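# Move tube from door-side shelf bench into window-side rack

## Task

Pick up the tube sitting on the shelved bench by the door and seat it fully down in one hole of the tube rack on the shelved bench by the window. The task fails if the tube ever contacts the floor, or if the robot tips over or is left leaning.

## Robot and tools

ROBOT. TidyBot++: a wheeled base (0.54 m long, 0.50 m wide, 0.38 m tall) on four driven casters, carrying one seven-joint arm with a two-finger gripper. The shoulder sits 0.12 m ahead of the base centre, 0.68 m up. It starts folded, hand pointing down, poking up to 0.08 m past the base front. Cameras: base_camera (fixed on the base, looking forward and down) and wrist_camera (looks along the hand). Segments: upper arm 0.42 m, forearm 0.31 m, hand 0.31 m to the hand point.

FRAMES. Base frame: origin on the floor below the base centre, x forward, y left, z up, metres. hand_pose and "target" use it: the point between the finger pads, hand z axis along the fingers, fingers closing along hand y. Odometry frame = base frame at scene start; base_odometry counts wheel turns (slip looks like travel), heading in rad, left positive, -3.142 to 3.142.

move. One action per call; all arguments are optional.
- base: object with any of translate_m (forward +), strafe_m (left +), each -2 to 2 m, and rotate_rad (counter-clockwise from above +), -6.3 to 6.3. These are offsets from where the base last reported itself, along its axes at command start, not poses.
- joints: absolute angles by name: joint_1_rad (any angle; positive turns the arm clockwise seen from above, opposite to heading), joint_2_rad -2.249 to 2.249 (shoulder, 0 = upright, + leans forward), joint_3_rad (any), joint_4_rad -2.579 to 2.579 (elbow, 0 straight; with joint_3 at 3.14, negative bends forward), joint_5_rad (any), joint_6_rad -2.099 to 2.099 (wrist; negative bends hand forward in the reference posture), joint_7_rad (any; hand down, + is counter-clockwise from above; 1.57 opens fingers left/right), gripper_pos 0 (open, ~85 mm gap) to 1 (closed). Any-angle joints take the short way; send steps under half a turn. Done tolerances are roughly 0.04 to 0.11 rad; gripper 0.03.
- target: one flat list of 7 numbers [x, y, z, qw, qx, qy, qz], an absolute hand pose in the base frame (metres, unit quaternion). Only gripper_pos may accompany it in joints, otherwise refused.
- speeds: caps for this action: translate_m/strafe_m 0.05 to 0.5 m/s, rotate_rad 0.1 to 1.57 rad/s, gripper_pos. For a combined translate+strafe, give the cap under one key only.
- cameras: list of base_camera, wrist_camera or all; [] for none.
- blocking: true/omitted waits until everything rests; false returns in ~0.5 s while motion continues. A later move overrides only what it names.
Unknown keys make the call invalid; out-of-range values get it refused, and a refusal or an uncommanded stop cancels the rest of that reply's move/wait/finished_scene calls.

wait(seconds 0 to 10, cameras): nothing new commanded; returns state and images, early if moves finish. stop(cameras): brakes all your running motions. zoom_image(camera, region [x0,y0,x1,y1] pixels, top-left origin, at most 504x504): closer look at that camera's latest image (base_camera 644x364, wrist_camera 644x476). read_manual: licence texts only. finished_scene(scene): the number of the scene now running; ends it irreversibly, and the goal must hold without the robot.

RESULT LINES. move: done or the worst status. base_status, joint_status, hand_status: done, moving, off_target (resting away from target, possibly still pushing), stopped, contact_stop, time_out, not_followed, torque_fault, limit_stop_at_motor_heat. "joint command not followed"/"pose unreachable" mean a check withheld arm targets (self-collision shows "cause:"); there is no check against hitting the base. hand_target is where the hand would be with joints exactly on target. motor_effort: percent of max per motor, bracket = peak in the last action. base_tilt in degrees (forward/right positive). on_its_own: things the robot did uncommanded. pictures: camera order of the images. ARM HIT, MOTOR HOT, OVER-TEMPERATURE FAULT flag trouble.

PRACTICAL NOTES. hand targets usually land within ~3 cm; correct by adding (desired - measured hand_pose) to the previous target's xyz. To hold still, resend hand_target, not hand_pose. A held load makes the arm sag; correct the same way and never command a joint to its current reading while loaded. Hand-down reach tops out near 0.94 m height, only close to the base. Forward-pointing targets low and near the base go badly. Closed fingertips reach ~20 mm past the hand point; gripper_pos 1 squeezes hard, and off_target on closing means something is held. When a carried object seats on a surface, hand_pose stops dropping while commands keep going lower: watch effort and images.

AVOID. Dropping the tube or letting it reach the floor; releasing it while it moves; slamming, ramming furniture, or driving/turning while the arm is snagged above ~0.6 m (tipping risk); swinging a stretched arm sideways or reaching far out from folded over nearby furniture; excessive gripper force or gripping a resting part hard; torque faults (arm freezes 10 s) and motor overheating from long stretched or blocked holds. Back away to right a leaning robot.

Each tool is called as a command line: name --argument value for each argument, lists and objects as JSON in quotes; but a table of rows of numbers goes row by row, as --pt "numbers of a row", without its own name.

## Session

move

Scene clock: 0.00 s.
base_odometry: x=+0.000 y=+0.000 heading=+0.000
base_tilt: forward=+0.1 right=+0.2
base_status: not commanded
joint_positions: joint_1_rad=-0.019 joint_2_rad=-0.313 joint_3_rad=+3.102 joint_4_rad=-2.528 joint_5_rad=-0.012 joint_6_rad=-0.863 joint_7_rad=+1.566 gripper_pos=+0.000
joint_status: not commanded
motor_effort: joint_1_rad=+0 joint_2_rad=-2 joint_3_rad=+1 joint_4_rad=+13 joint_5_rad=+0 joint_6_rad=+1 joint_7_rad=-1
hand_pose: x=+0.2599 y=+0.0110 z=+0.5825 quat_wxyz=(+0.000, +0.999, +0.023, +0.032) (m; base frame)
hand_target: x=+0.2592 y=+0.0110 z=+0.5821 quat_wxyz=(+0.000, +0.999, +0.023, +0.031) (m; base frame)
hand_status: not commanded
pictures: base_camera, wrist_camera

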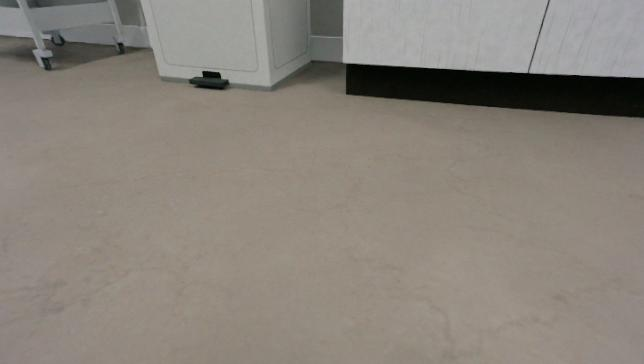

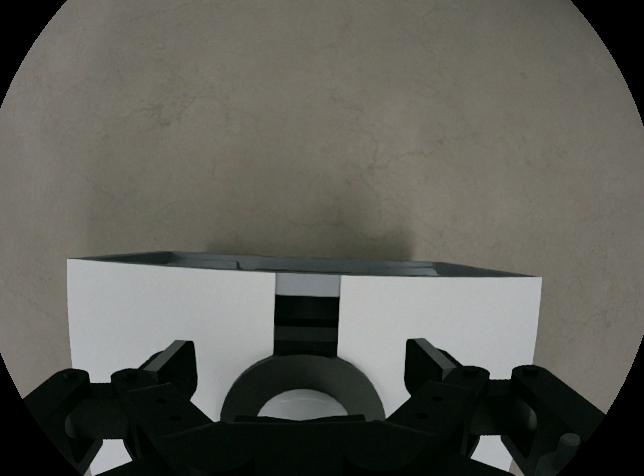

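move --joints '{"joint_6_rad": 0.55}'

Scene clock: 11.90 s.
move: done
base_odometry: x=+0.000 y=+0.000 heading=+0.000
base_tilt: forward=+0.0 right=+0.3
base_status: not commanded
joint_positions: joint_1_rad=-0.019 joint_2_rad=-0.313 joint_3_rad=+3.102 joint_4_rad=-2.528 joint_5_rad=-0.012 joint_6_rad=+0.507 joint_7_rad=+1.566 gripper_pos=+0.000
joint_status: all done
motor_effort: joint_1_rad=+0(1) joint_2_rad=-6(7) joint_3_rad=+0(1) joint_4_rad=+18(18) joint_5_rad=+0(1) joint_6_rad=+9(10) joint_7_rad=+0(2)
hand_pose: x=+0.5480 y=+0.0261 z=+0.8507 quat_wxyz=(-0.017, +0.754, +0.018, +0.657) (m; base frame)
hand_target: x=+0.5492 y=+0.0261 z=+0.8631 quat_wxyz=(-0.017, +0.740, +0.018, +0.672) (m; base frame)
hand_status: not commanded
pictures: base_camera, wrist_camera
camera_calibration:
wrist_camera: T_world_to_cam=[[-0.0026234, -0.999907, 0.0133808, 0.00610346], [-0.143482, -0.012866, -0.989569, 0.973198], [0.989649, -0.00451593, -0.143435, -0.284549], [0, 0, 0, 1]] pos_world=[0.421256, 0.017339, 0.922151]

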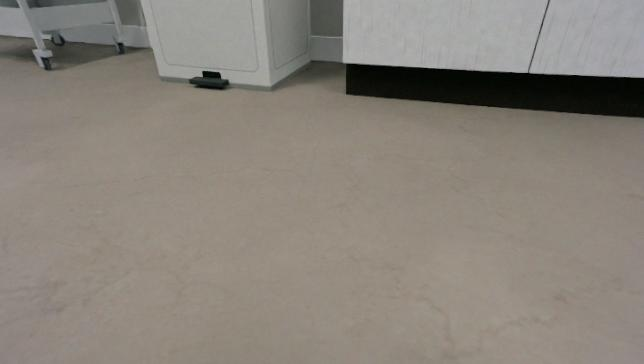

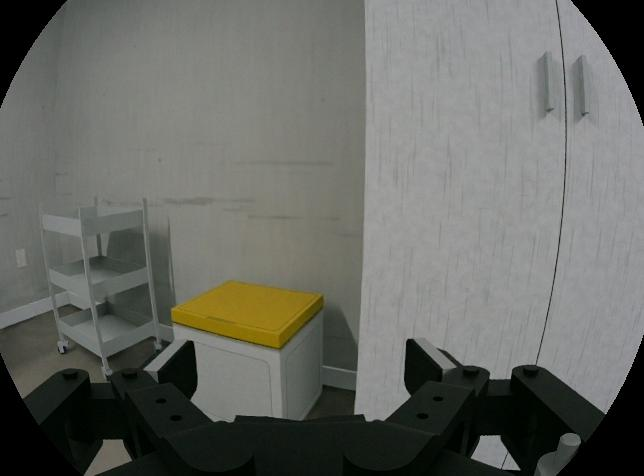

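move --joints '{"joint_1_rad": -1.3}' --cameras '["wrist_camera"]'

move --joints '{"joint_1_rad": -2.6}' --cameras '["wrist_camera"]'

move --joints '{"joint_1_rad": -3.9}' --cameras '["wrist_camera"]'

move --joints '{"joint_1_rad": -5.2}' --cameras '["wrist_camera"]'

Scene clock: 22.83 s.
move: done
base_odometry: x=+0.000 y=+0.000 heading=+0.000
base_tilt: forward=+0.1 right=+0.3
base_status: not commanded
joint_positions: joint_1_rad=-1.287 joint_2_rad=-0.313 joint_3_rad=+3.102 joint_4_rad=-2.528 joint_5_rad=-0.012 joint_6_rad=+0.507 joint_7_rad=+1.566 gripper_pos=+0.000
joint_status: all done
motor_effort: joint_1_rad=+0(1) joint_2_rad=-7(7) joint_3_rad=+0(1) joint_4_rad=+18(18) joint_5_rad=+0(1) joint_6_rad=+9(10) joint_7_rad=+0(2)
hand_pose: x=+0.2220 y=+0.4173 z=+0.8507 quat_wxyz=(-0.403, +0.597, +0.461, +0.519) (m; base frame)
hand_target: x=+0.2171 y=+0.4197 z=+0.8631 quat_wxyz=(-0.416, +0.583, +0.456, +0.529) (m; base frame)
hand_status: not commanded
pictures: wrist_camera
camera_calibration:
wrist_camera: T_world_to_cam=[[0.953656, -0.300601, 0.0133808, -0.107694], [-0.0304946, -0.140793, -0.989569, 0.959752], [0.299349, 0.943301, -0.143435, -0.202403], [0, 0, 0, 1]] pos_world=[0.192559, 0.293681, 0.922151]

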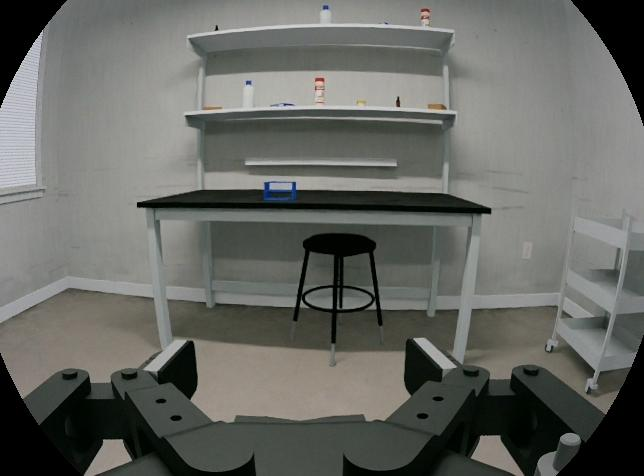

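Scene clock: 25.40 s.
move: done
base_odometry: x=+0.000 y=+0.000 heading=+0.000
base_tilt: forward=+0.0 right=+0.3
base_status: not commanded
joint_positions: joint_1_rad=-2.587 joint_2_rad=-0.313 joint_3_rad=+3.102 joint_4_rad=-2.528 joint_5_rad=-0.012 joint_6_rad=+0.508 joint_7_rad=+1.566 gripper_pos=+0.000
joint_status: all done
motor_effort: joint_1_rad=+1(2) joint_2_rad=-7(8) joint_3_rad=+0(1) joint_4_rad=+17(18) joint_5_rad=+0(1) joint_6_rad=+9(10) joint_7_rad=-1(2)
hand_pose: x=-0.2555 y=+0.2109 z=+0.8508 quat_wxyz=(-0.635, +0.196, +0.728, +0.170) (m; base frame)
hand_target: x=-0.2592 y=+0.2068 z=+0.8631 quat_wxyz=(-0.651, +0.188, +0.716, +0.169) (m; base frame)
hand_status: not commanded
pictures: wrist_camera
camera_calibration:
wrist_camera: T_world_to_cam=[[0.544787, 0.838468, 0.0133776, -0.0590354], [0.12745, -0.0670209, -0.989578, 0.940958], [-0.828833, 0.540814, -0.143375, -0.0682044], [0, 0, 0, 1]] pos_world=[-0.144293, 0.149449, 0.922162]

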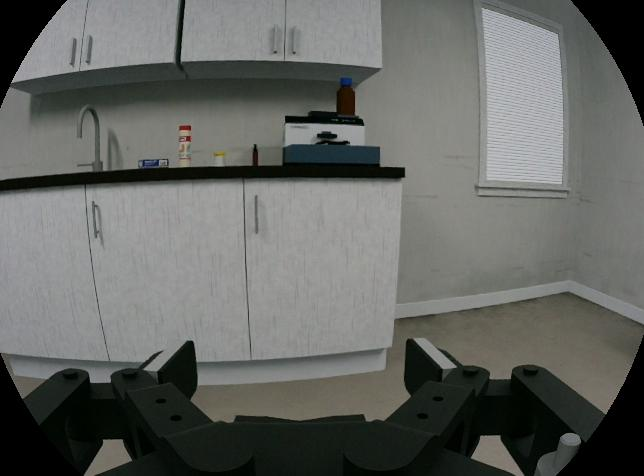

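Scene clock: 27.97 s.
move: done
base_odometry: x=+0.000 y=+0.000 heading=+0.000
base_tilt: forward=+0.0 right=+0.2
base_status: not commanded
joint_positions: joint_1_rad=-3.887 joint_2_rad=-0.313 joint_3_rad=+3.102 joint_4_rad=-2.528 joint_5_rad=-0.012 joint_6_rad=+0.508 joint_7_rad=+1.566 gripper_pos=+0.000
joint_status: all done
motor_effort: joint_1_rad=+0(2) joint_2_rad=-7(7) joint_3_rad=+0(1) joint_4_rad=+17(18) joint_5_rad=+0(1) joint_6_rad=+9(10) joint_7_rad=-2(2)
hand_pose: x=-0.1844 y=-0.3044 z=+0.8508 quat_wxyz=(-0.608, -0.284, +0.698, -0.249) (m; base frame)
hand_target: x=-0.1814 y=-0.3091 z=+0.8631 quat_wxyz=(-0.621, -0.284, +0.684, -0.259) (m; base frame)
hand_status: not commanded
pictures: wrist_camera
camera_calibration:
wrist_camera: T_world_to_cam=[[-0.662193, 0.749214, 0.0133744, 0.0845981], [0.0986268, 0.104837, -0.989587, 0.944388], [-0.742814, -0.653978, -0.143315, -0.0784955], [0, 0, 0, 1]] pos_world=[-0.0954293, -0.213723, 0.922173]

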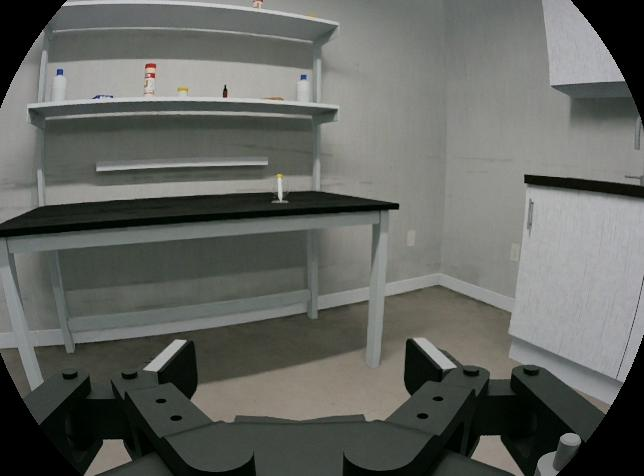

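Scene clock: 30.53 s.
move: done
base_odometry: x=+0.000 y=+0.000 heading=+0.000
base_tilt: forward=+0.1 right=+0.3
base_status: not commanded
joint_positions: joint_1_rad=-5.187 joint_2_rad=-0.313 joint_3_rad=+3.102 joint_4_rad=-2.528 joint_5_rad=-0.012 joint_6_rad=+0.508 joint_7_rad=+1.566 gripper_pos=+0.000
joint_status: all done
motor_effort: joint_1_rad=+0(2) joint_2_rad=-7(8) joint_3_rad=+0(1) joint_4_rad=+18(18) joint_5_rad=+0(1) joint_6_rad=+9(10) joint_7_rad=-2(2)
hand_pose: x=+0.3312 y=-0.3738 z=+0.8508 quat_wxyz=(-0.333, -0.649, +0.384, -0.566) (m; base frame)
hand_target: x=+0.3365 y=-0.3721 z=+0.8631 quat_wxyz=(-0.337, -0.639, +0.373, -0.582) (m; base frame)
hand_status: not commanded
pictures: wrist_camera
camera_calibration:
wrist_camera: T_world_to_cam=[[-0.899041, -0.43766, 0.0133744, 0.112783], [-0.0746354, 0.123075, -0.989587, 0.965006], [0.431457, -0.890677, -0.143315, -0.218234], [0, 0, 0, 1]] pos_world=[0.267579, -0.263784, 0.922173]

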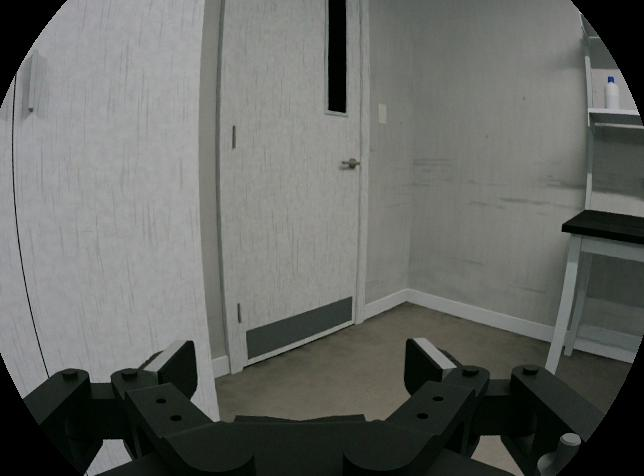

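move --joints '{"joint_1_rad": -3.8}' --cameras '["wrist_camera"]'

zoom_image --camera "wrist_camera" --region '[220, 140, 340, 240]'

Scene clock: 64.03 s.
move: done
base_odometry: x=+0.000 y=+0.000 heading=+0.000
base_tilt: forward=+0.0 right=+0.3
base_status: not commanded
joint_positions: joint_1_rad=-3.812 joint_2_rad=-0.313 joint_3_rad=+3.102 joint_4_rad=-2.528 joint_5_rad=-0.012 joint_6_rad=+0.508 joint_7_rad=+1.566 gripper_pos=+0.000
joint_status: all done
motor_effort: joint_1_rad=+0(2) joint_2_rad=-7(7) joint_3_rad=+0(1) joint_4_rad=+18(18) joint_5_rad=+0(1) joint_6_rad=+9(10) joint_7_rad=-1(2)
hand_pose: x=-0.2064 y=-0.2808 z=+0.8508 quat_wxyz=(-0.617, -0.258, +0.708, -0.226) (m; base frame)
hand_target: x=-0.2108 y=-0.2776 z=+0.8631 quat_wxyz=(-0.633, -0.249, +0.697, -0.228) (m; base frame)
hand_status: not commanded
pictures: wrist_camera
camera_calibration:
wrist_camera: T_world_to_cam=[[-0.604123, 0.796779, 0.0133712, 0.0776907], [0.106167, 0.0971038, -0.989596, 0.943491], [-0.789787, -0.596418, -0.143255, -0.0729605], [0, 0, 0, 1]] pos_world=[-0.110856, -0.197034, 0.922184]

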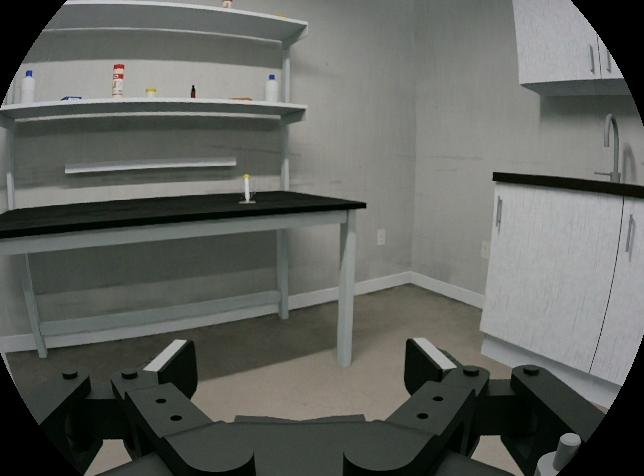

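Scaled by 4.200.

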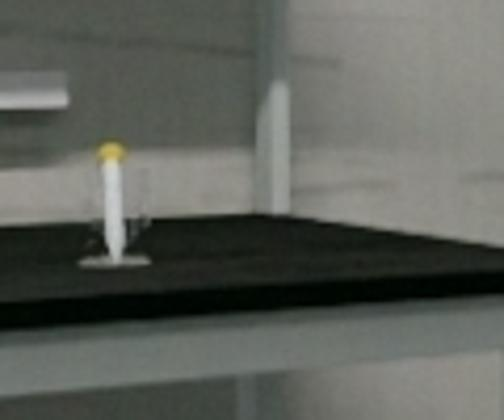

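move --base '{"rotate_rad": -2.3}' --joints '{"joint_1_rad": 0.0}'

zoom_image --camera "wrist_camera" --region '[200, 100, 440, 280]'

Scene clock: 85.83 s.
move: done
base_odometry: x=+0.000 y=+0.000 heading=-2.300
base_tilt: forward=+0.1 right=+0.3
base_status: done
joint_positions: joint_1_rad=-6.271 joint_2_rad=-0.313 joint_3_rad=+3.102 joint_4_rad=-2.528 joint_5_rad=-0.012 joint_6_rad=+0.508 joint_7_rad=+1.566 gripper_pos=+0.000
joint_status: all done
motor_effort: joint_1_rad=+0(2) joint_2_rad=-7(8) joint_3_rad=+0(1) joint_4_rad=+17(18) joint_5_rad=+0(1) joint_6_rad=+9(10) joint_7_rad=+0(2)
hand_pose: x=+0.5486 y=+0.0124 z=+0.8508 quat_wxyz=(+0.006, -0.754, -0.006, -0.657) (m; base frame)
hand_target: x=+0.5497 y=+0.0178 z=+0.8631 quat_wxyz=(+0.011, -0.740, -0.010, -0.672) (m; base frame)
hand_status: not commanded
pictures: base_camera, wrist_camera
camera_calibration:
wrist_camera: T_world_to_cam=[[-0.0345025, -0.999315, 0.013368, 0.00990878], [-0.143578, -0.00828089, -0.989604, 0.973211], [0.989037, -0.0360631, -0.143194, -0.284695], [0, 0, 0, 1]] pos_world=[0.421648, 0.00769404, 0.922195]

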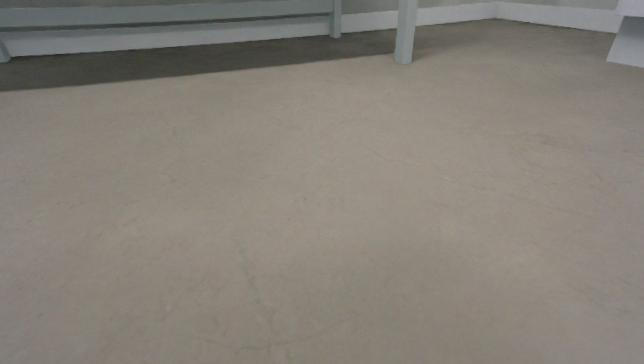

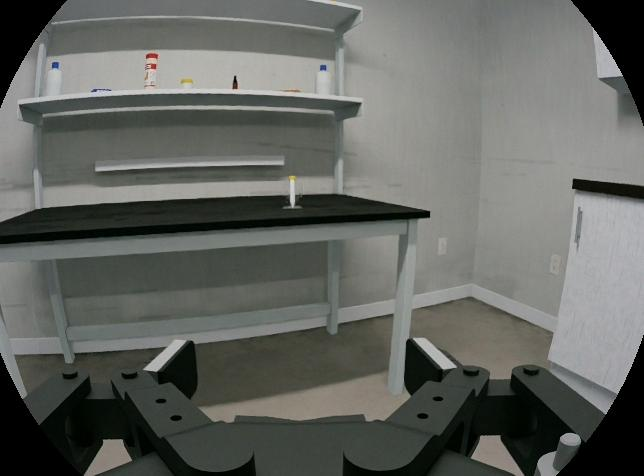

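Scaled by 2.100.

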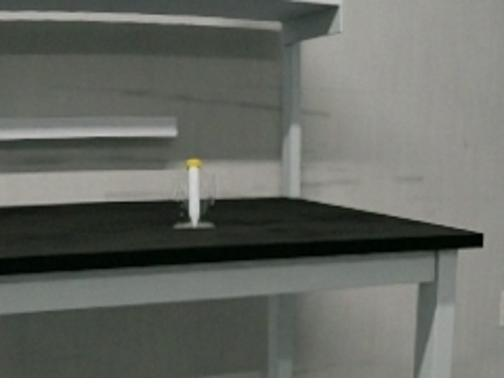

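move --base '{"translate_m": 0.86, "strafe_m": -0.26, "rotate_rad": 0.32}'

zoom_image --camera "wrist_camera" --region '[220, 120, 420, 270]'

Scene clock: 113.53 s.
move: done
base_odometry: x=-0.767 y=-0.468 heading=-1.979
base_tilt: forward=+0.1 right=+0.2
base_status: done
joint_positions: joint_1_rad=-6.279 joint_2_rad=-0.314 joint_3_rad=+3.101 joint_4_rad=-2.528 joint_5_rad=-0.012 joint_6_rad=+0.509 joint_7_rad=+1.566 gripper_pos=+0.000
joint_status: not commanded
motor_effort: joint_1_rad=+0(1) joint_2_rad=-7(8) joint_3_rad=+0(2) joint_4_rad=+18(18) joint_5_rad=+0(1) joint_6_rad=+9(10) joint_7_rad=+0(2)
hand_pose: x=+0.5484 y=+0.0163 z=+0.8513 quat_wxyz=(+0.009, -0.753, -0.009, -0.658) (m; base frame)
hand_target: x=+0.5497 y=+0.0178 z=+0.8631 quat_wxyz=(+0.011, -0.740, -0.010, -0.672) (m; base frame)
hand_status: not commanded
pictures: base_camera, wrist_camera
camera_calibration:
wrist_camera: T_world_to_cam=[[-0.025603, -0.99958, 0.0135681, 0.00872519], [-0.142013, -0.00979812, -0.989816, 0.973078], [0.989534, -0.0272691, -0.141702, -0.285983], [0, 0, 0, 1]] pos_world=[0.421403, 0.0104573, 0.922525]

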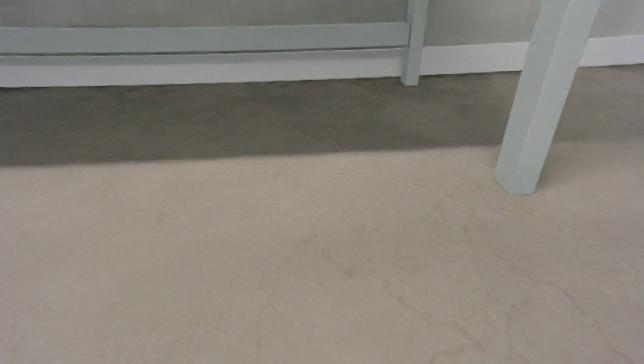

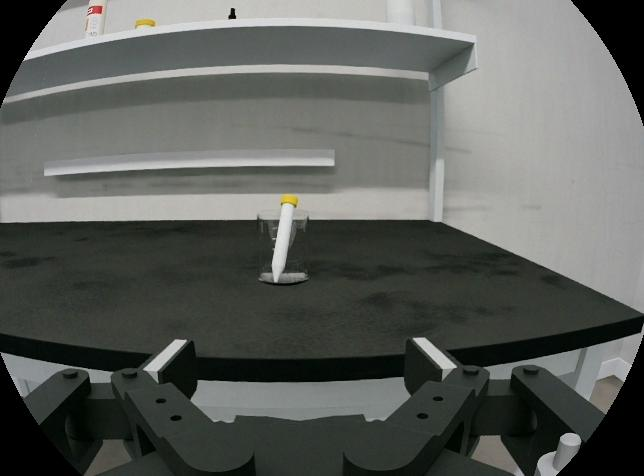

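Scaled by 2.520.

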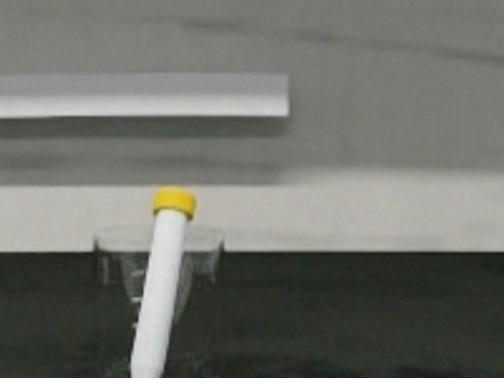

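move --joints '{"joint_1_rad": 0.0, "joint_2_rad": -0.025, "joint_3_rad": 3.1416, "joint_4_rad": -1.213, "joint_5_rad": 0.0, "joint_6_rad": -1.168, "joint_7_rad": 1.5708}'

zoom_image --camera "wrist_camera" --region '[220, 120, 420, 270]'

Scene clock: 178.60 s.
move: done
base_odometry: x=-0.767 y=-0.468 heading=-1.979
base_tilt: forward=+0.1 right=+0.2
base_status: not commanded
joint_positions: joint_1_rad=-6.279 joint_2_rad=-0.053 joint_3_rad=+3.123 joint_4_rad=-1.235 joint_5_rad=-0.012 joint_6_rad=-1.111 joint_7_rad=+1.566 gripper_pos=+0.000
joint_status: all done
motor_effort: joint_1_rad=+0(1) joint_2_rad=-16(17) joint_3_rad=+0(1) joint_4_rad=+19(21) joint_5_rad=+0(1) joint_6_rad=+7(11) joint_7_rad=-1(2)
hand_pose: x=+0.6208 y=+0.0120 z=+1.0156 quat_wxyz=(+0.009, -0.911, -0.004, -0.412) (m; base frame)
hand_target: x=+0.6202 y=+0.0014 z=+0.9998 quat_wxyz=(+0.000, -0.924, +0.000, -0.383) (m; base frame)
hand_status: not commanded
pictures: base_camera, wrist_camera
camera_calibration:
wrist_camera: T_world_to_cam=[[-0.0193113, -0.999426, 0.0278323, -0.0143328], [-0.666374, -0.00788709, -0.745576, 1.22337], [0.745368, -0.0329447, -0.665839, 0.349575], [0, 0, 0, 1]] pos_world=[0.55438, 0.00684084, 1.14527]

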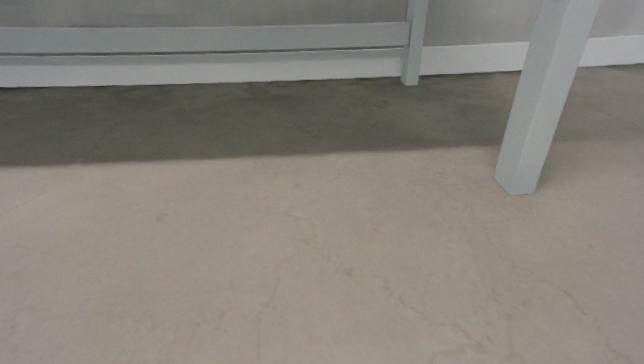

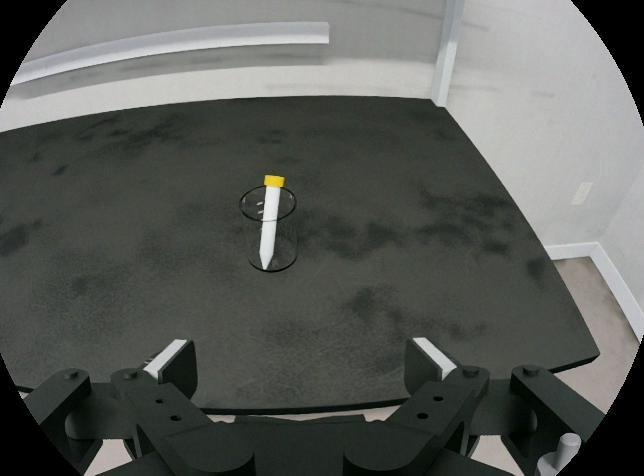

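Scaled by 2.520.

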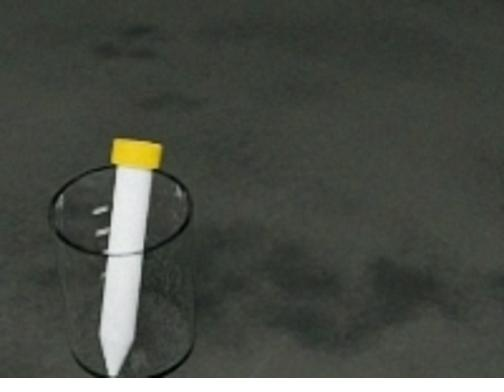

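move --joints '{"joint_1_rad": 0.0, "joint_2_rad": 0.1, "joint_3_rad": 3.1416, "joint_4_rad": -0.893, "joint_5_rad": 0.0, "joint_6_rad": -1.801, "joint_7_rad": 1.5708}' --cameras '[]'

move --base '{"translate_m": 0.28, "strafe_m": 0.05}' --speeds '{"translate_m": 0.3}'

zoom_image --camera "wrist_camera" --region '[220, 120, 420, 270]'

Scene clock: 240.87 s.
move: done
base_odometry: x=-0.767 y=-0.468 heading=-1.979
base_tilt: forward=+0.2 right=+0.2
base_status: not commanded
joint_positions: joint_1_rad=-6.279 joint_2_rad=+0.072 joint_3_rad=+3.123 joint_4_rad=-0.914 joint_5_rad=-0.012 joint_6_rad=-1.750 joint_7_rad=+1.566 gripper_pos=+0.000
joint_status: all done
motor_effort: joint_1_rad=+0(1) joint_2_rad=-17(19) joint_3_rad=+0(1) joint_4_rad=+16(19) joint_5_rad=+0(1) joint_6_rad=+4(8) joint_7_rad=-1(2)
hand_pose: x=+0.5339 y=+0.0103 z=+0.9892 quat_wxyz=(+0.008, -0.979, -0.007, -0.202) (m; base frame)
hand_target: x=+0.5304 y=+0.0014 z=+0.9795 quat_wxyz=(+0.000, -0.985, +0.000, -0.173) (m; base frame)
hand_status: not commanded
pictures: none
No camera images: "cameras" was empty.

Scene clock: 242.77 s.
move: done
base_odometry: x=-0.832 y=-0.745 heading=-1.980
base_tilt: forward=+0.0 right=+0.3
base_status: done
joint_positions: joint_1_rad=-6.279 joint_2_rad=+0.086 joint_3_rad=+3.125 joint_4_rad=-0.913 joint_5_rad=-0.012 joint_6_rad=-1.756 joint_7_rad=+1.566 gripper_pos=+0.000
joint_status: not commanded
motor_effort: joint_1_rad=+1(1) joint_2_rad=-18(21) joint_3_rad=+0(1) joint_4_rad=+15(16) joint_5_rad=+0(1) joint_6_rad=+4(5) joint_7_rad=-1(2)
hand_pose: x=+0.5367 y=+0.0098 z=+0.9831 quat_wxyz=(+0.008, -0.981, -0.006, -0.192) (m; base frame)
hand_target: x=+0.5304 y=+0.0014 z=+0.9795 quat_wxyz=(+0.000, -0.985, +0.000, -0.173) (m; base frame)
hand_status: not commanded
pictures: base_camera, wrist_camera
camera_calibration:
wrist_camera: T_world_to_cam=[[0.00222402, -0.999228, 0.0392286, -0.0399366], [-0.928623, -0.0166183, -0.370653, 0.915313], [0.371019, -0.0356043, -0.927942, 0.849093], [0, 0, 0, 1]] pos_world=[0.53504, 0.00553653, 1.12874]

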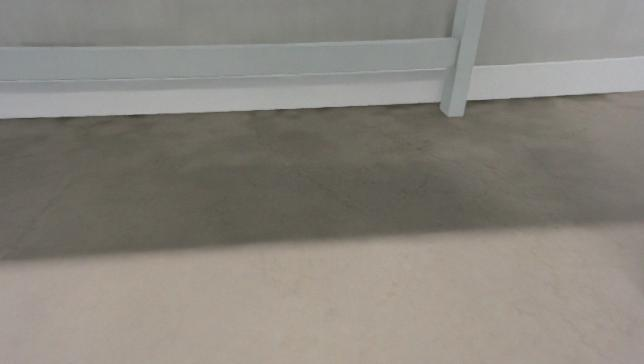

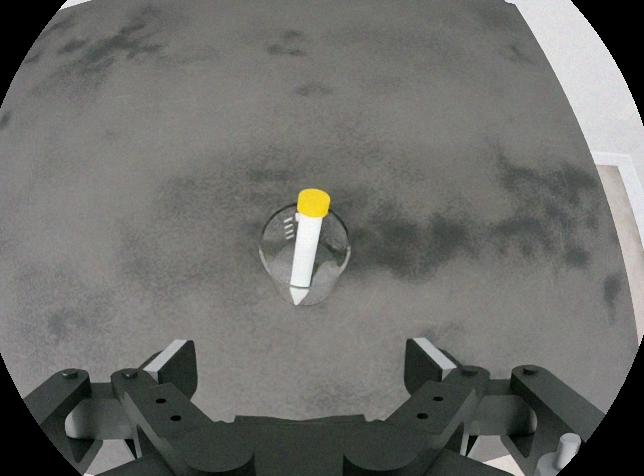

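Scaled by 2.520.

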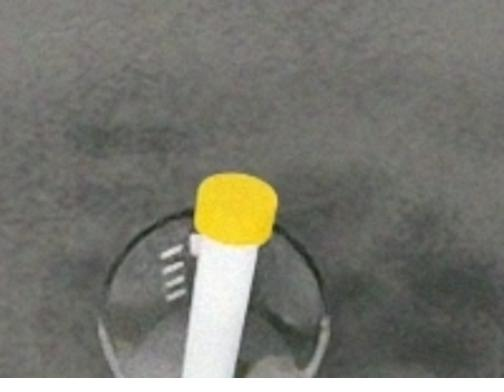

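move --base '{"translate_m": 0.134, "strafe_m": 0.1135, "rotate_rad": -0.22}' --speeds '{"translate_m": 0.2}' --joints '{"joint_1_rad": 0.0, "joint_3_rad": 3.158, "joint_5_rad": 0.0}'

zoom_image --camera "wrist_camera" --region '[150, 180, 450, 420]'

Scene clock: 317.33 s.
move: done
base_odometry: x=-0.782 y=-0.913 heading=-2.200
base_tilt: forward=+0.1 right=+0.2
base_status: done
joint_positions: joint_1_rad=-6.281 joint_2_rad=+0.087 joint_3_rad=+3.150 joint_4_rad=-0.912 joint_5_rad=-0.012 joint_6_rad=-1.757 joint_7_rad=+1.566 gripper_pos=+0.000
joint_status: all done
motor_effort: joint_1_rad=+1(3) joint_2_rad=-18(20) joint_3_rad=+0(2) joint_4_rad=+16(16) joint_5_rad=+0(2) joint_6_rad=+4(4) joint_7_rad=-1(2)
hand_pose: x=+0.5372 y=+0.0010 z=+0.9826 quat_wxyz=(+0.005, -0.981, +0.005, -0.192) (m; base frame)
hand_target: x=+0.5305 y=-0.0049 z=+0.9795 quat_wxyz=(-0.002, -0.985, +0.008, -0.173) (m; base frame)
hand_status: not commanded
pictures: base_camera, wrist_camera
camera_calibration:
wrist_camera: T_world_to_cam=[[-0.0205127, -0.998931, 0.0414319, -0.038752], [-0.929338, 0.00377013, -0.369211, 0.914371], [0.36866, -0.0460778, -0.928422, 0.849976], [0, 0, 0, 1]] pos_world=[0.535612, -0.00299282, 1.12834]

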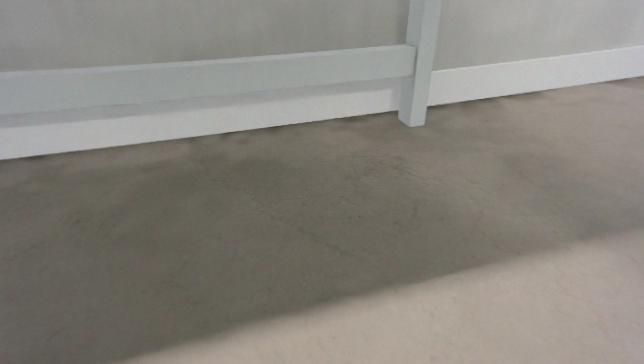

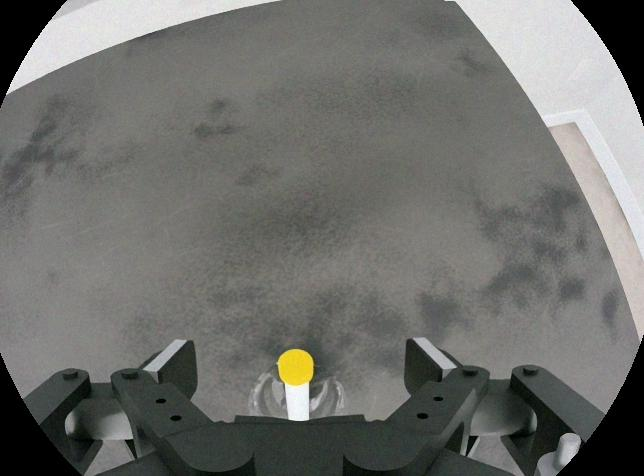

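Scaled by 1.680.

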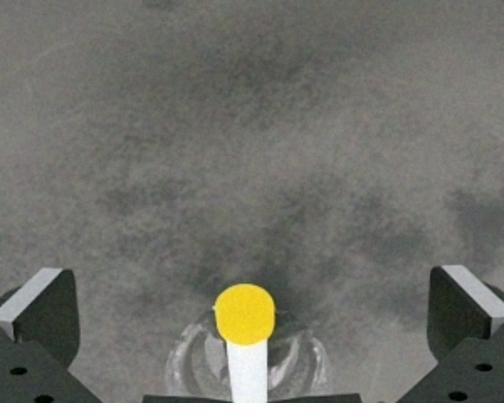

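move --joints '{"gripper_pos": 0.8}' --cameras '["wrist_camera"]'

zoom_image --camera "wrist_camera" --region '[200, 300, 400, 450]'

Scene clock: 345.40 s.
move: done
base_odometry: x=-0.782 y=-0.913 heading=-2.200
base_tilt: forward=+0.0 right=+0.2
base_status: not commanded
joint_positions: joint_1_rad=-6.281 joint_2_rad=+0.087 joint_3_rad=+3.150 joint_4_rad=-0.912 joint_5_rad=-0.012 joint_6_rad=-1.757 joint_7_rad=+1.566 gripper_pos=+0.800
joint_status: all done
motor_effort: joint_1_rad=+0(1) joint_2_rad=-18(19) joint_3_rad=+0(0) joint_4_rad=+15(16) joint_5_rad=+0(1) joint_6_rad=+4(4) joint_7_rad=-1(2)
hand_pose: x=+0.5372 y=+0.0010 z=+0.9826 quat_wxyz=(+0.005, -0.981, +0.005, -0.192) (m; base frame)
hand_target: x=+0.5305 y=-0.0049 z=+0.9795 quat_wxyz=(-0.002, -0.985, +0.008, -0.173) (m; base frame)
hand_status: not commanded
pictures: wrist_camera
camera_calibration:
wrist_camera: T_world_to_cam=[[-0.0205127, -0.998931, 0.0414319, -0.038752], [-0.929338, 0.00377013, -0.369211, 0.914371], [0.36866, -0.0460778, -0.928422, 0.849976], [0, 0, 0, 1]] pos_world=[0.535612, -0.00299282, 1.12834]

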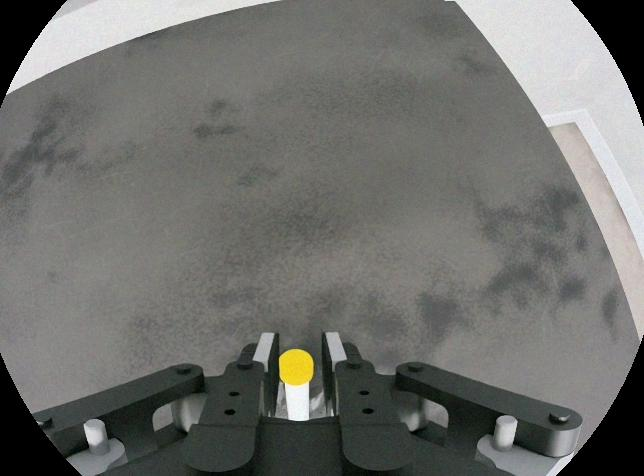

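Scaled by 2.520.

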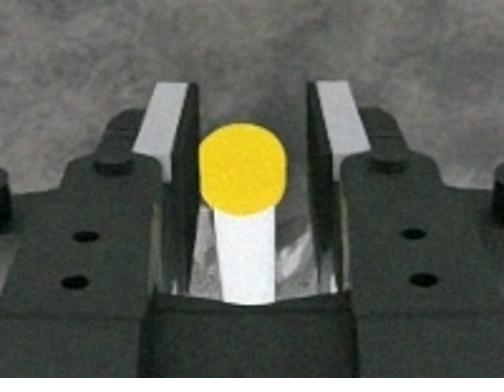

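move --joints '{"gripper_pos": 0.0, "joint_2_rad": 0.2, "joint_4_rad": -0.898, "joint_6_rad": -1.907}' --cameras '["wrist_camera"]'

zoom_image --camera "wrist_camera" --region '[150, 260, 450, 476]'

Scene clock: 377.23 s.
move: done
base_odometry: x=-0.782 y=-0.913 heading=-2.200
base_tilt: forward=+0.1 right=+0.3
base_status: not commanded
joint_positions: joint_1_rad=-6.281 joint_2_rad=+0.186 joint_3_rad=+3.150 joint_4_rad=-0.911 joint_5_rad=-0.012 joint_6_rad=-1.861 joint_7_rad=+1.566 gripper_pos=+0.000
joint_status: all done
motor_effort: joint_1_rad=+0(1) joint_2_rad=-21(25) joint_3_rad=+0(1) joint_4_rad=+15(16) joint_5_rad=+0(1) joint_6_rad=+2(4) joint_7_rad=-1(3)
hand_pose: x=+0.5333 y=+0.0011 z=+0.9324 quat_wxyz=(+0.005, -0.996, +0.005, -0.091) (m; base frame)
hand_target: x=+0.5250 y=-0.0044 z=+0.9289 quat_wxyz=(-0.002, -0.998, +0.008, -0.068) (m; base frame)
hand_status: not commanded
pictures: wrist_camera
camera_calibration:
wrist_camera: T_world_to_cam=[[-0.010827, -0.998973, 0.0440012, -0.0441494], [-0.984739, 0.00300813, -0.174012, 0.739817], [0.173701, -0.0452137, -0.98376, 0.960355], [0, 0, 0, 1]] pos_world=[0.561234, -0.00290837, 1.07544]

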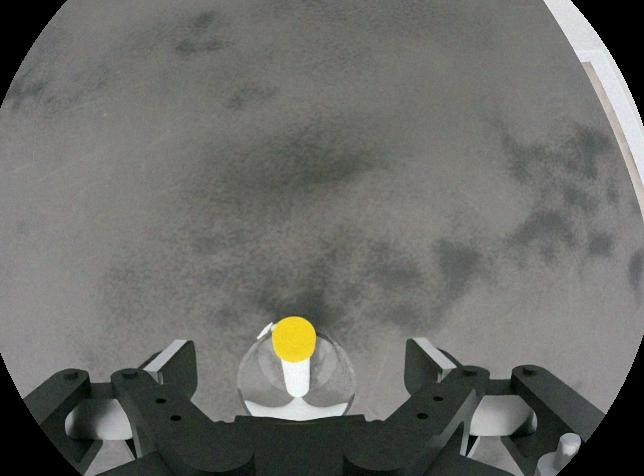

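Scaled by 1.680.

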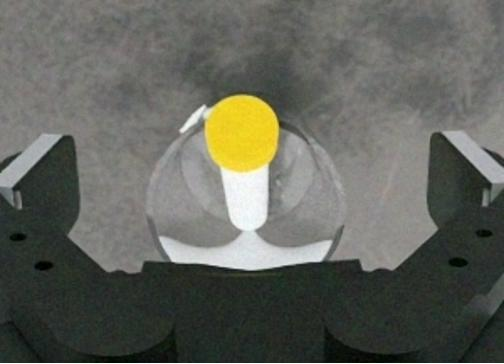

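move --joints '{"joint_1_rad": -0.012, "joint_2_rad": 0.1675, "joint_4_rad": -1.067, "joint_6_rad": -1.779}' --cameras '["wrist_camera"]'

zoom_image --camera "wrist_camera" --region '[150, 260, 450, 476]'

Scene clock: 406.20 s.
move: done
base_odometry: x=-0.782 y=-0.913 heading=-2.200
base_tilt: forward=+0.1 right=+0.3
base_status: not commanded
joint_positions: joint_1_rad=-6.282 joint_2_rad=+0.186 joint_3_rad=+3.150 joint_4_rad=-1.043 joint_5_rad=-0.012 joint_6_rad=-1.818 joint_7_rad=+1.566 gripper_pos=+0.000
joint_status: all done
motor_effort: joint_1_rad=+0(2) joint_2_rad=-21(23) joint_3_rad=+0(1) joint_4_rad=+15(17) joint_5_rad=+0(1) joint_6_rad=+1(2) joint_7_rad=+0(2)
hand_pose: x=+0.5225 y=+0.0017 z=+0.8907 quat_wxyz=(+0.005, -0.999, +0.005, -0.047) (m; base frame)
hand_target: x=+0.5258 y=+0.0002 z=+0.8916 quat_wxyz=(-0.002, -0.998, +0.002, -0.064) (m; base frame)
hand_status: not commanded
pictures: wrist_camera
camera_calibration:
wrist_camera: T_world_to_cam=[[-0.00636193, -0.999024, 0.0437153, -0.0439333], [-0.996247, 0.00255844, -0.0865168, 0.649978], [0.0863205, -0.0441017, -0.995291, 0.977092], [0, 0, 0, 1]] pos_world=[0.562916, -0.0024619, 1.03065]

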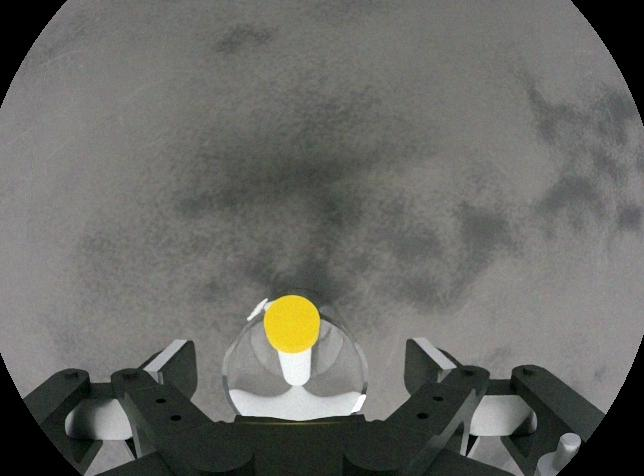

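Scaled by 1.680.

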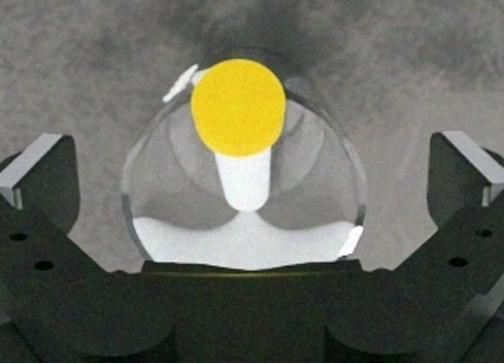

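move --joints '{"joint_1_rad": -0.023, "joint_2_rad": 0.135, "joint_4_rad": -1.104, "joint_6_rad": -1.694}' --cameras '["wrist_camera"]'

zoom_image --camera "wrist_camera" --region '[150, 260, 450, 476]'

Scene clock: 422.37 s.
move: done
base_odometry: x=-0.782 y=-0.913 heading=-2.200
base_tilt: forward=+0.1 right=+0.3
base_status: not commanded
joint_positions: joint_1_rad=-6.294 joint_2_rad=+0.167 joint_3_rad=+3.150 joint_4_rad=-1.081 joint_5_rad=-0.012 joint_6_rad=-1.731 joint_7_rad=+1.566 gripper_pos=+0.000
joint_status: all done
motor_effort: joint_1_rad=+0(1) joint_2_rad=-21(23) joint_3_rad=+0(1) joint_4_rad=+16(16) joint_5_rad=+0(1) joint_6_rad=+2(2) joint_7_rad=-1(2)
hand_pose: x=+0.5376 y=+0.0066 z=+0.8893 quat_wxyz=(+0.005, -0.997, -0.001, -0.081) (m; base frame)
hand_target: x=+0.5375 y=+0.0046 z=+0.8966 quat_wxyz=(-0.001, -0.995, -0.003, -0.104) (m; base frame)
hand_status: not commanded
pictures: wrist_camera
camera_calibration:
wrist_camera: T_world_to_cam=[[0.00166678, -0.999062, 0.0432617, -0.0428147], [-0.987959, -0.00833805, -0.15449, 0.720975], [0.154706, -0.0424833, -0.987047, 0.930522], [0, 0, 0, 1]] pos_world=[0.568407, 0.00276861, 1.0317]

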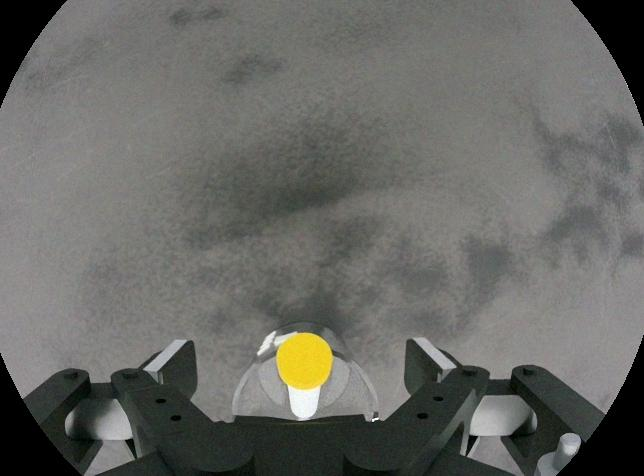

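Scaled by 1.680.

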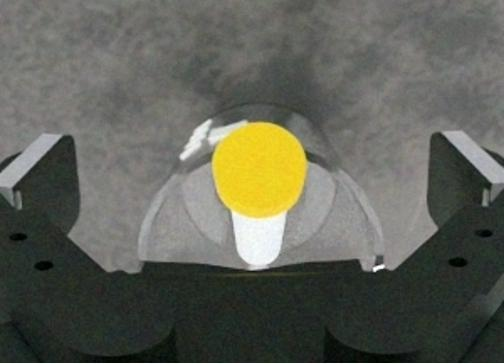

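move --joints '{"gripper_pos": 0.78}' --cameras '["wrist_camera"]'

zoom_image --camera "wrist_camera" --region '[150, 260, 450, 476]'

Scene clock: 439.80 s.
move: done
base_odometry: x=-0.782 y=-0.913 heading=-2.200
base_tilt: forward=+0.1 right=+0.2
base_status: not commanded
joint_positions: joint_1_rad=-6.294 joint_2_rad=+0.166 joint_3_rad=+3.150 joint_4_rad=-1.081 joint_5_rad=-0.012 joint_6_rad=-1.731 joint_7_rad=+1.566 gripper_pos=+0.773
joint_status: all done
motor_effort: joint_1_rad=-1(1) joint_2_rad=-22(22) joint_3_rad=+0(0) joint_4_rad=+16(16) joint_5_rad=+0(1) joint_6_rad=+2(2) joint_7_rad=-1(2)
hand_pose: x=+0.5376 y=+0.0066 z=+0.8896 quat_wxyz=(+0.005, -0.997, -0.001, -0.082) (m; base frame)
hand_target: x=+0.5375 y=+0.0046 z=+0.8966 quat_wxyz=(-0.001, -0.995, -0.003, -0.104) (m; base frame)
hand_status: not commanded
pictures: wrist_camera
camera_calibration:
wrist_camera: T_world_to_cam=[[0.00161479, -0.999063, 0.0432526, -0.042793], [-0.987788, -0.00833208, -0.155579, 0.721866], [0.155794, -0.0424732, -0.986876, 0.930095], [0, 0, 0, 1]] pos_world=[0.568217, 0.00276582, 1.03205]

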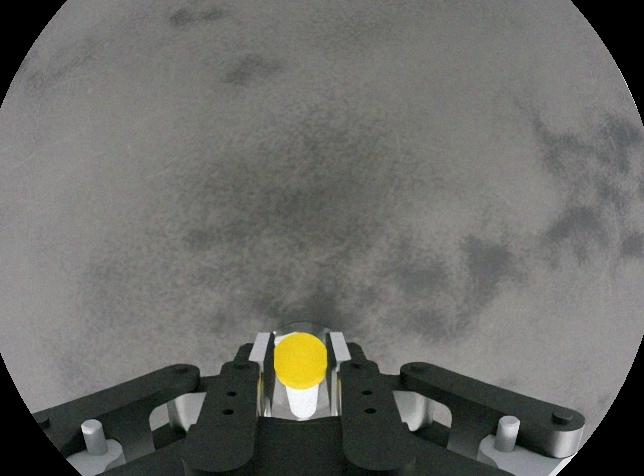

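Scaled by 1.680.

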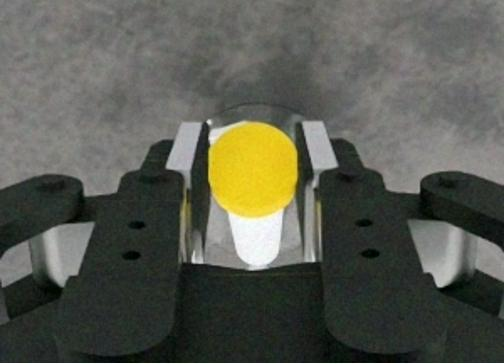

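move --joints '{"gripper_pos": 0.84}' --cameras '["wrist_camera"]'

zoom_image --camera "wrist_camera" --region '[200, 300, 400, 450]'

Scene clock: 445.20 s.
move: done
base_odometry: x=-0.782 y=-0.913 heading=-2.200
base_tilt: forward=+0.0 right=+0.2
base_status: not commanded
joint_positions: joint_1_rad=-6.294 joint_2_rad=+0.165 joint_3_rad=+3.150 joint_4_rad=-1.081 joint_5_rad=-0.012 joint_6_rad=-1.730 joint_7_rad=+1.566 gripper_pos=+0.813
joint_status: all done
motor_effort: joint_1_rad=+0(1) joint_2_rad=-21(21) joint_3_rad=+0(1) joint_4_rad=+15(16) joint_5_rad=+0(1) joint_6_rad=+1(2) joint_7_rad=+0(2)
hand_pose: x=+0.5373 y=+0.0066 z=+0.8901 quat_wxyz=(+0.005, -0.997, -0.001, -0.082) (m; base frame)
hand_target: x=+0.5375 y=+0.0046 z=+0.8966 quat_wxyz=(-0.001, -0.995, -0.003, -0.104) (m; base frame)
hand_status: not commanded
pictures: wrist_camera
camera_calibration:
wrist_camera: T_world_to_cam=[[0.00155711, -0.999064, 0.0432385, -0.0427748], [-0.987586, -0.00832799, -0.15686, 0.722664], [0.157074, -0.0424575, -0.986674, 0.929787], [0, 0, 0, 1]] pos_world=[0.567715, 0.00276002, 1.0326]

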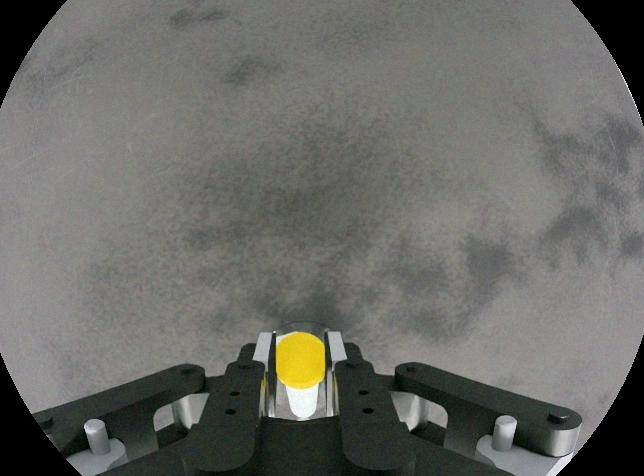

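Scaled by 2.520.

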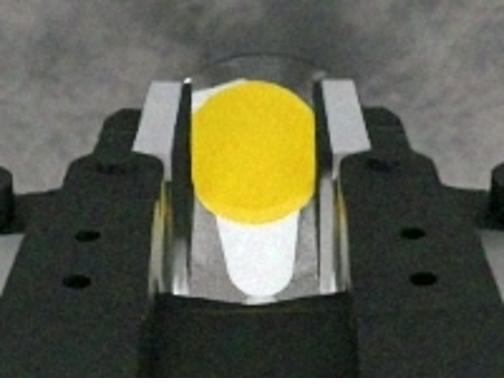

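move --joints '{"joint_2_rad": 0.05, "joint_4_rad": -1.132, "joint_6_rad": -1.62, "gripper_pos": 0.87}' --cameras '["wrist_camera"]'

zoom_image --camera "wrist_camera" --region '[150, 260, 450, 476]'

Scene clock: 468.47 s.
move: off_target
base_odometry: x=-0.782 y=-0.913 heading=-2.200
base_tilt: forward=+0.1 right=+0.3
base_status: not commanded
joint_positions: joint_1_rad=-6.294 joint_2_rad=+0.072 joint_3_rad=+3.150 joint_4_rad=-1.107 joint_5_rad=-0.012 joint_6_rad=-1.663 joint_7_rad=+1.566 gripper_pos=+0.813
joint_status: gripper_pos off_target (ended at +0.813, target +0.870); the others done
motor_effort: joint_1_rad=+0(1) joint_2_rad=-19(24) joint_3_rad=+0(1) joint_4_rad=+16(18) joint_5_rad=+0(1) joint_6_rad=+3(3) joint_7_rad=-1(2)
hand_pose: x=+0.5317 y=+0.0064 z=+0.9239 quat_wxyz=(+0.006, -0.989, -0.001, -0.149) (m; base frame)
hand_target: x=+0.5348 y=+0.0043 z=+0.9277 quat_wxyz=(+0.000, -0.986, -0.003, -0.169) (m; base frame)
hand_status: not commanded
pictures: wrist_camera
camera_calibration:
wrist_camera: T_world_to_cam=[[-0.00482931, -0.999123, 0.0415811, -0.0394627], [-0.957884, -0.00731688, -0.287062, 0.826982], [0.287115, -0.0412162, -0.957009, 0.867465], [0, 0, 0, 1]] pos_world=[0.5429, 0.00237644, 1.06921]

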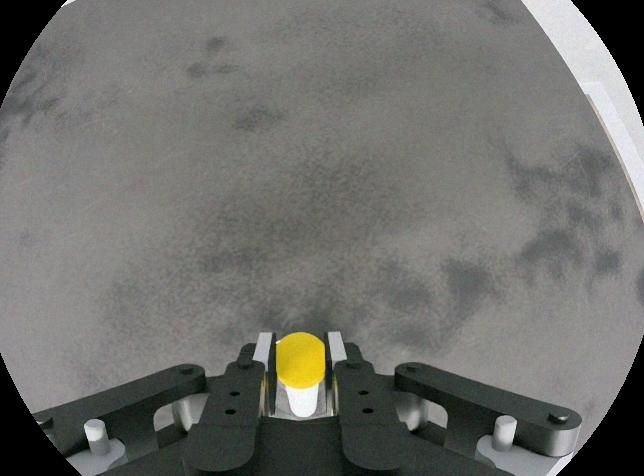

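Scaled by 1.680.

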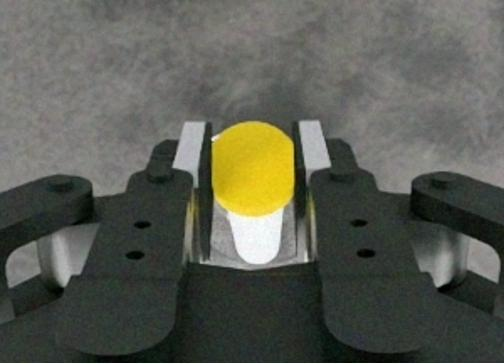

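move --joints '{"joint_2_rad": -0.067, "joint_4_rad": -1.171, "joint_6_rad": -1.518}' --cameras '[]'

move --joints '{"joint_2_rad": -0.2, "joint_4_rad": -1.215, "joint_6_rad": -1.40}' --cameras '["wrist_camera"]'

zoom_image --camera "wrist_camera" --region '[150, 260, 450, 476]'

Scene clock: 482.63 s.
move: done
base_odometry: x=-0.782 y=-0.913 heading=-2.200
base_tilt: forward=+0.1 right=+0.2
base_status: not commanded
joint_positions: joint_1_rad=-6.294 joint_2_rad=-0.050 joint_3_rad=+3.150 joint_4_rad=-1.145 joint_5_rad=-0.012 joint_6_rad=-1.563 joint_7_rad=+1.566 gripper_pos=+0.813
joint_status: all done
motor_effort: joint_1_rad=-1(1) joint_2_rad=-15(20) joint_3_rad=+0(0) joint_4_rad=+17(18) joint_5_rad=+0(1) joint_6_rad=+5(5) joint_7_rad=-2(2)
hand_pose: x=+0.5221 y=+0.0061 z=+0.9708 quat_wxyz=(+0.007, -0.971, +0.000, -0.240) (m; base frame)
hand_target: x=+0.5263 y=+0.0037 z=+0.9729 quat_wxyz=(+0.001, -0.966, -0.003, -0.257) (m; base frame)
hand_status: not commanded
pictures: none
No camera images: "cameras" was empty.

Scene clock: 483.93 s.
move: done
base_odometry: x=-0.782 y=-0.913 heading=-2.200
base_tilt: forward=+0.1 right=+0.2
base_status: not commanded
joint_positions: joint_1_rad=-6.294 joint_2_rad=-0.188 joint_3_rad=+3.150 joint_4_rad=-1.188 joint_5_rad=-0.012 joint_6_rad=-1.446 joint_7_rad=+1.566 gripper_pos=+0.813
joint_status: all done
motor_effort: joint_1_rad=+1(1) joint_2_rad=-11(17) joint_3_rad=+0(1) joint_4_rad=+17(19) joint_5_rad=-1(1) joint_6_rad=+6(7) joint_7_rad=-1(2)
hand_pose: x=+0.5044 y=+0.0057 z=+1.0260 quat_wxyz=(+0.008, -0.940, +0.000, -0.341) (m; base frame)
hand_target: x=+0.5094 y=+0.0029 z=+1.0274 quat_wxyz=(+0.003, -0.935, -0.003, -0.355) (m; base frame)
hand_status: not commanded
pictures: wrist_camera
camera_calibration:
wrist_camera: T_world_to_cam=[[-0.0219568, -0.999259, 0.0316281, -0.02571], [-0.772619, -0.00311758, -0.634863, 1.09351], [0.63449, -0.038376, -0.771977, 0.607856], [0, 0, 0, 1]] pos_world=[0.458625, 0.00104528, 1.1643]

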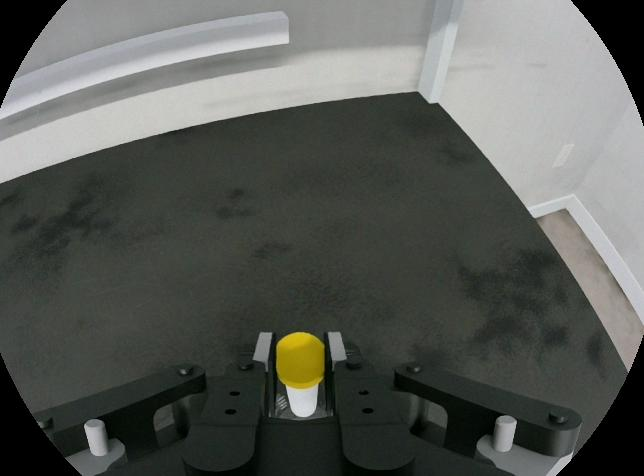

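Scaled by 1.680.

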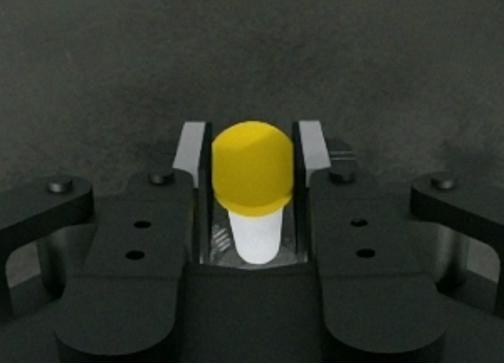

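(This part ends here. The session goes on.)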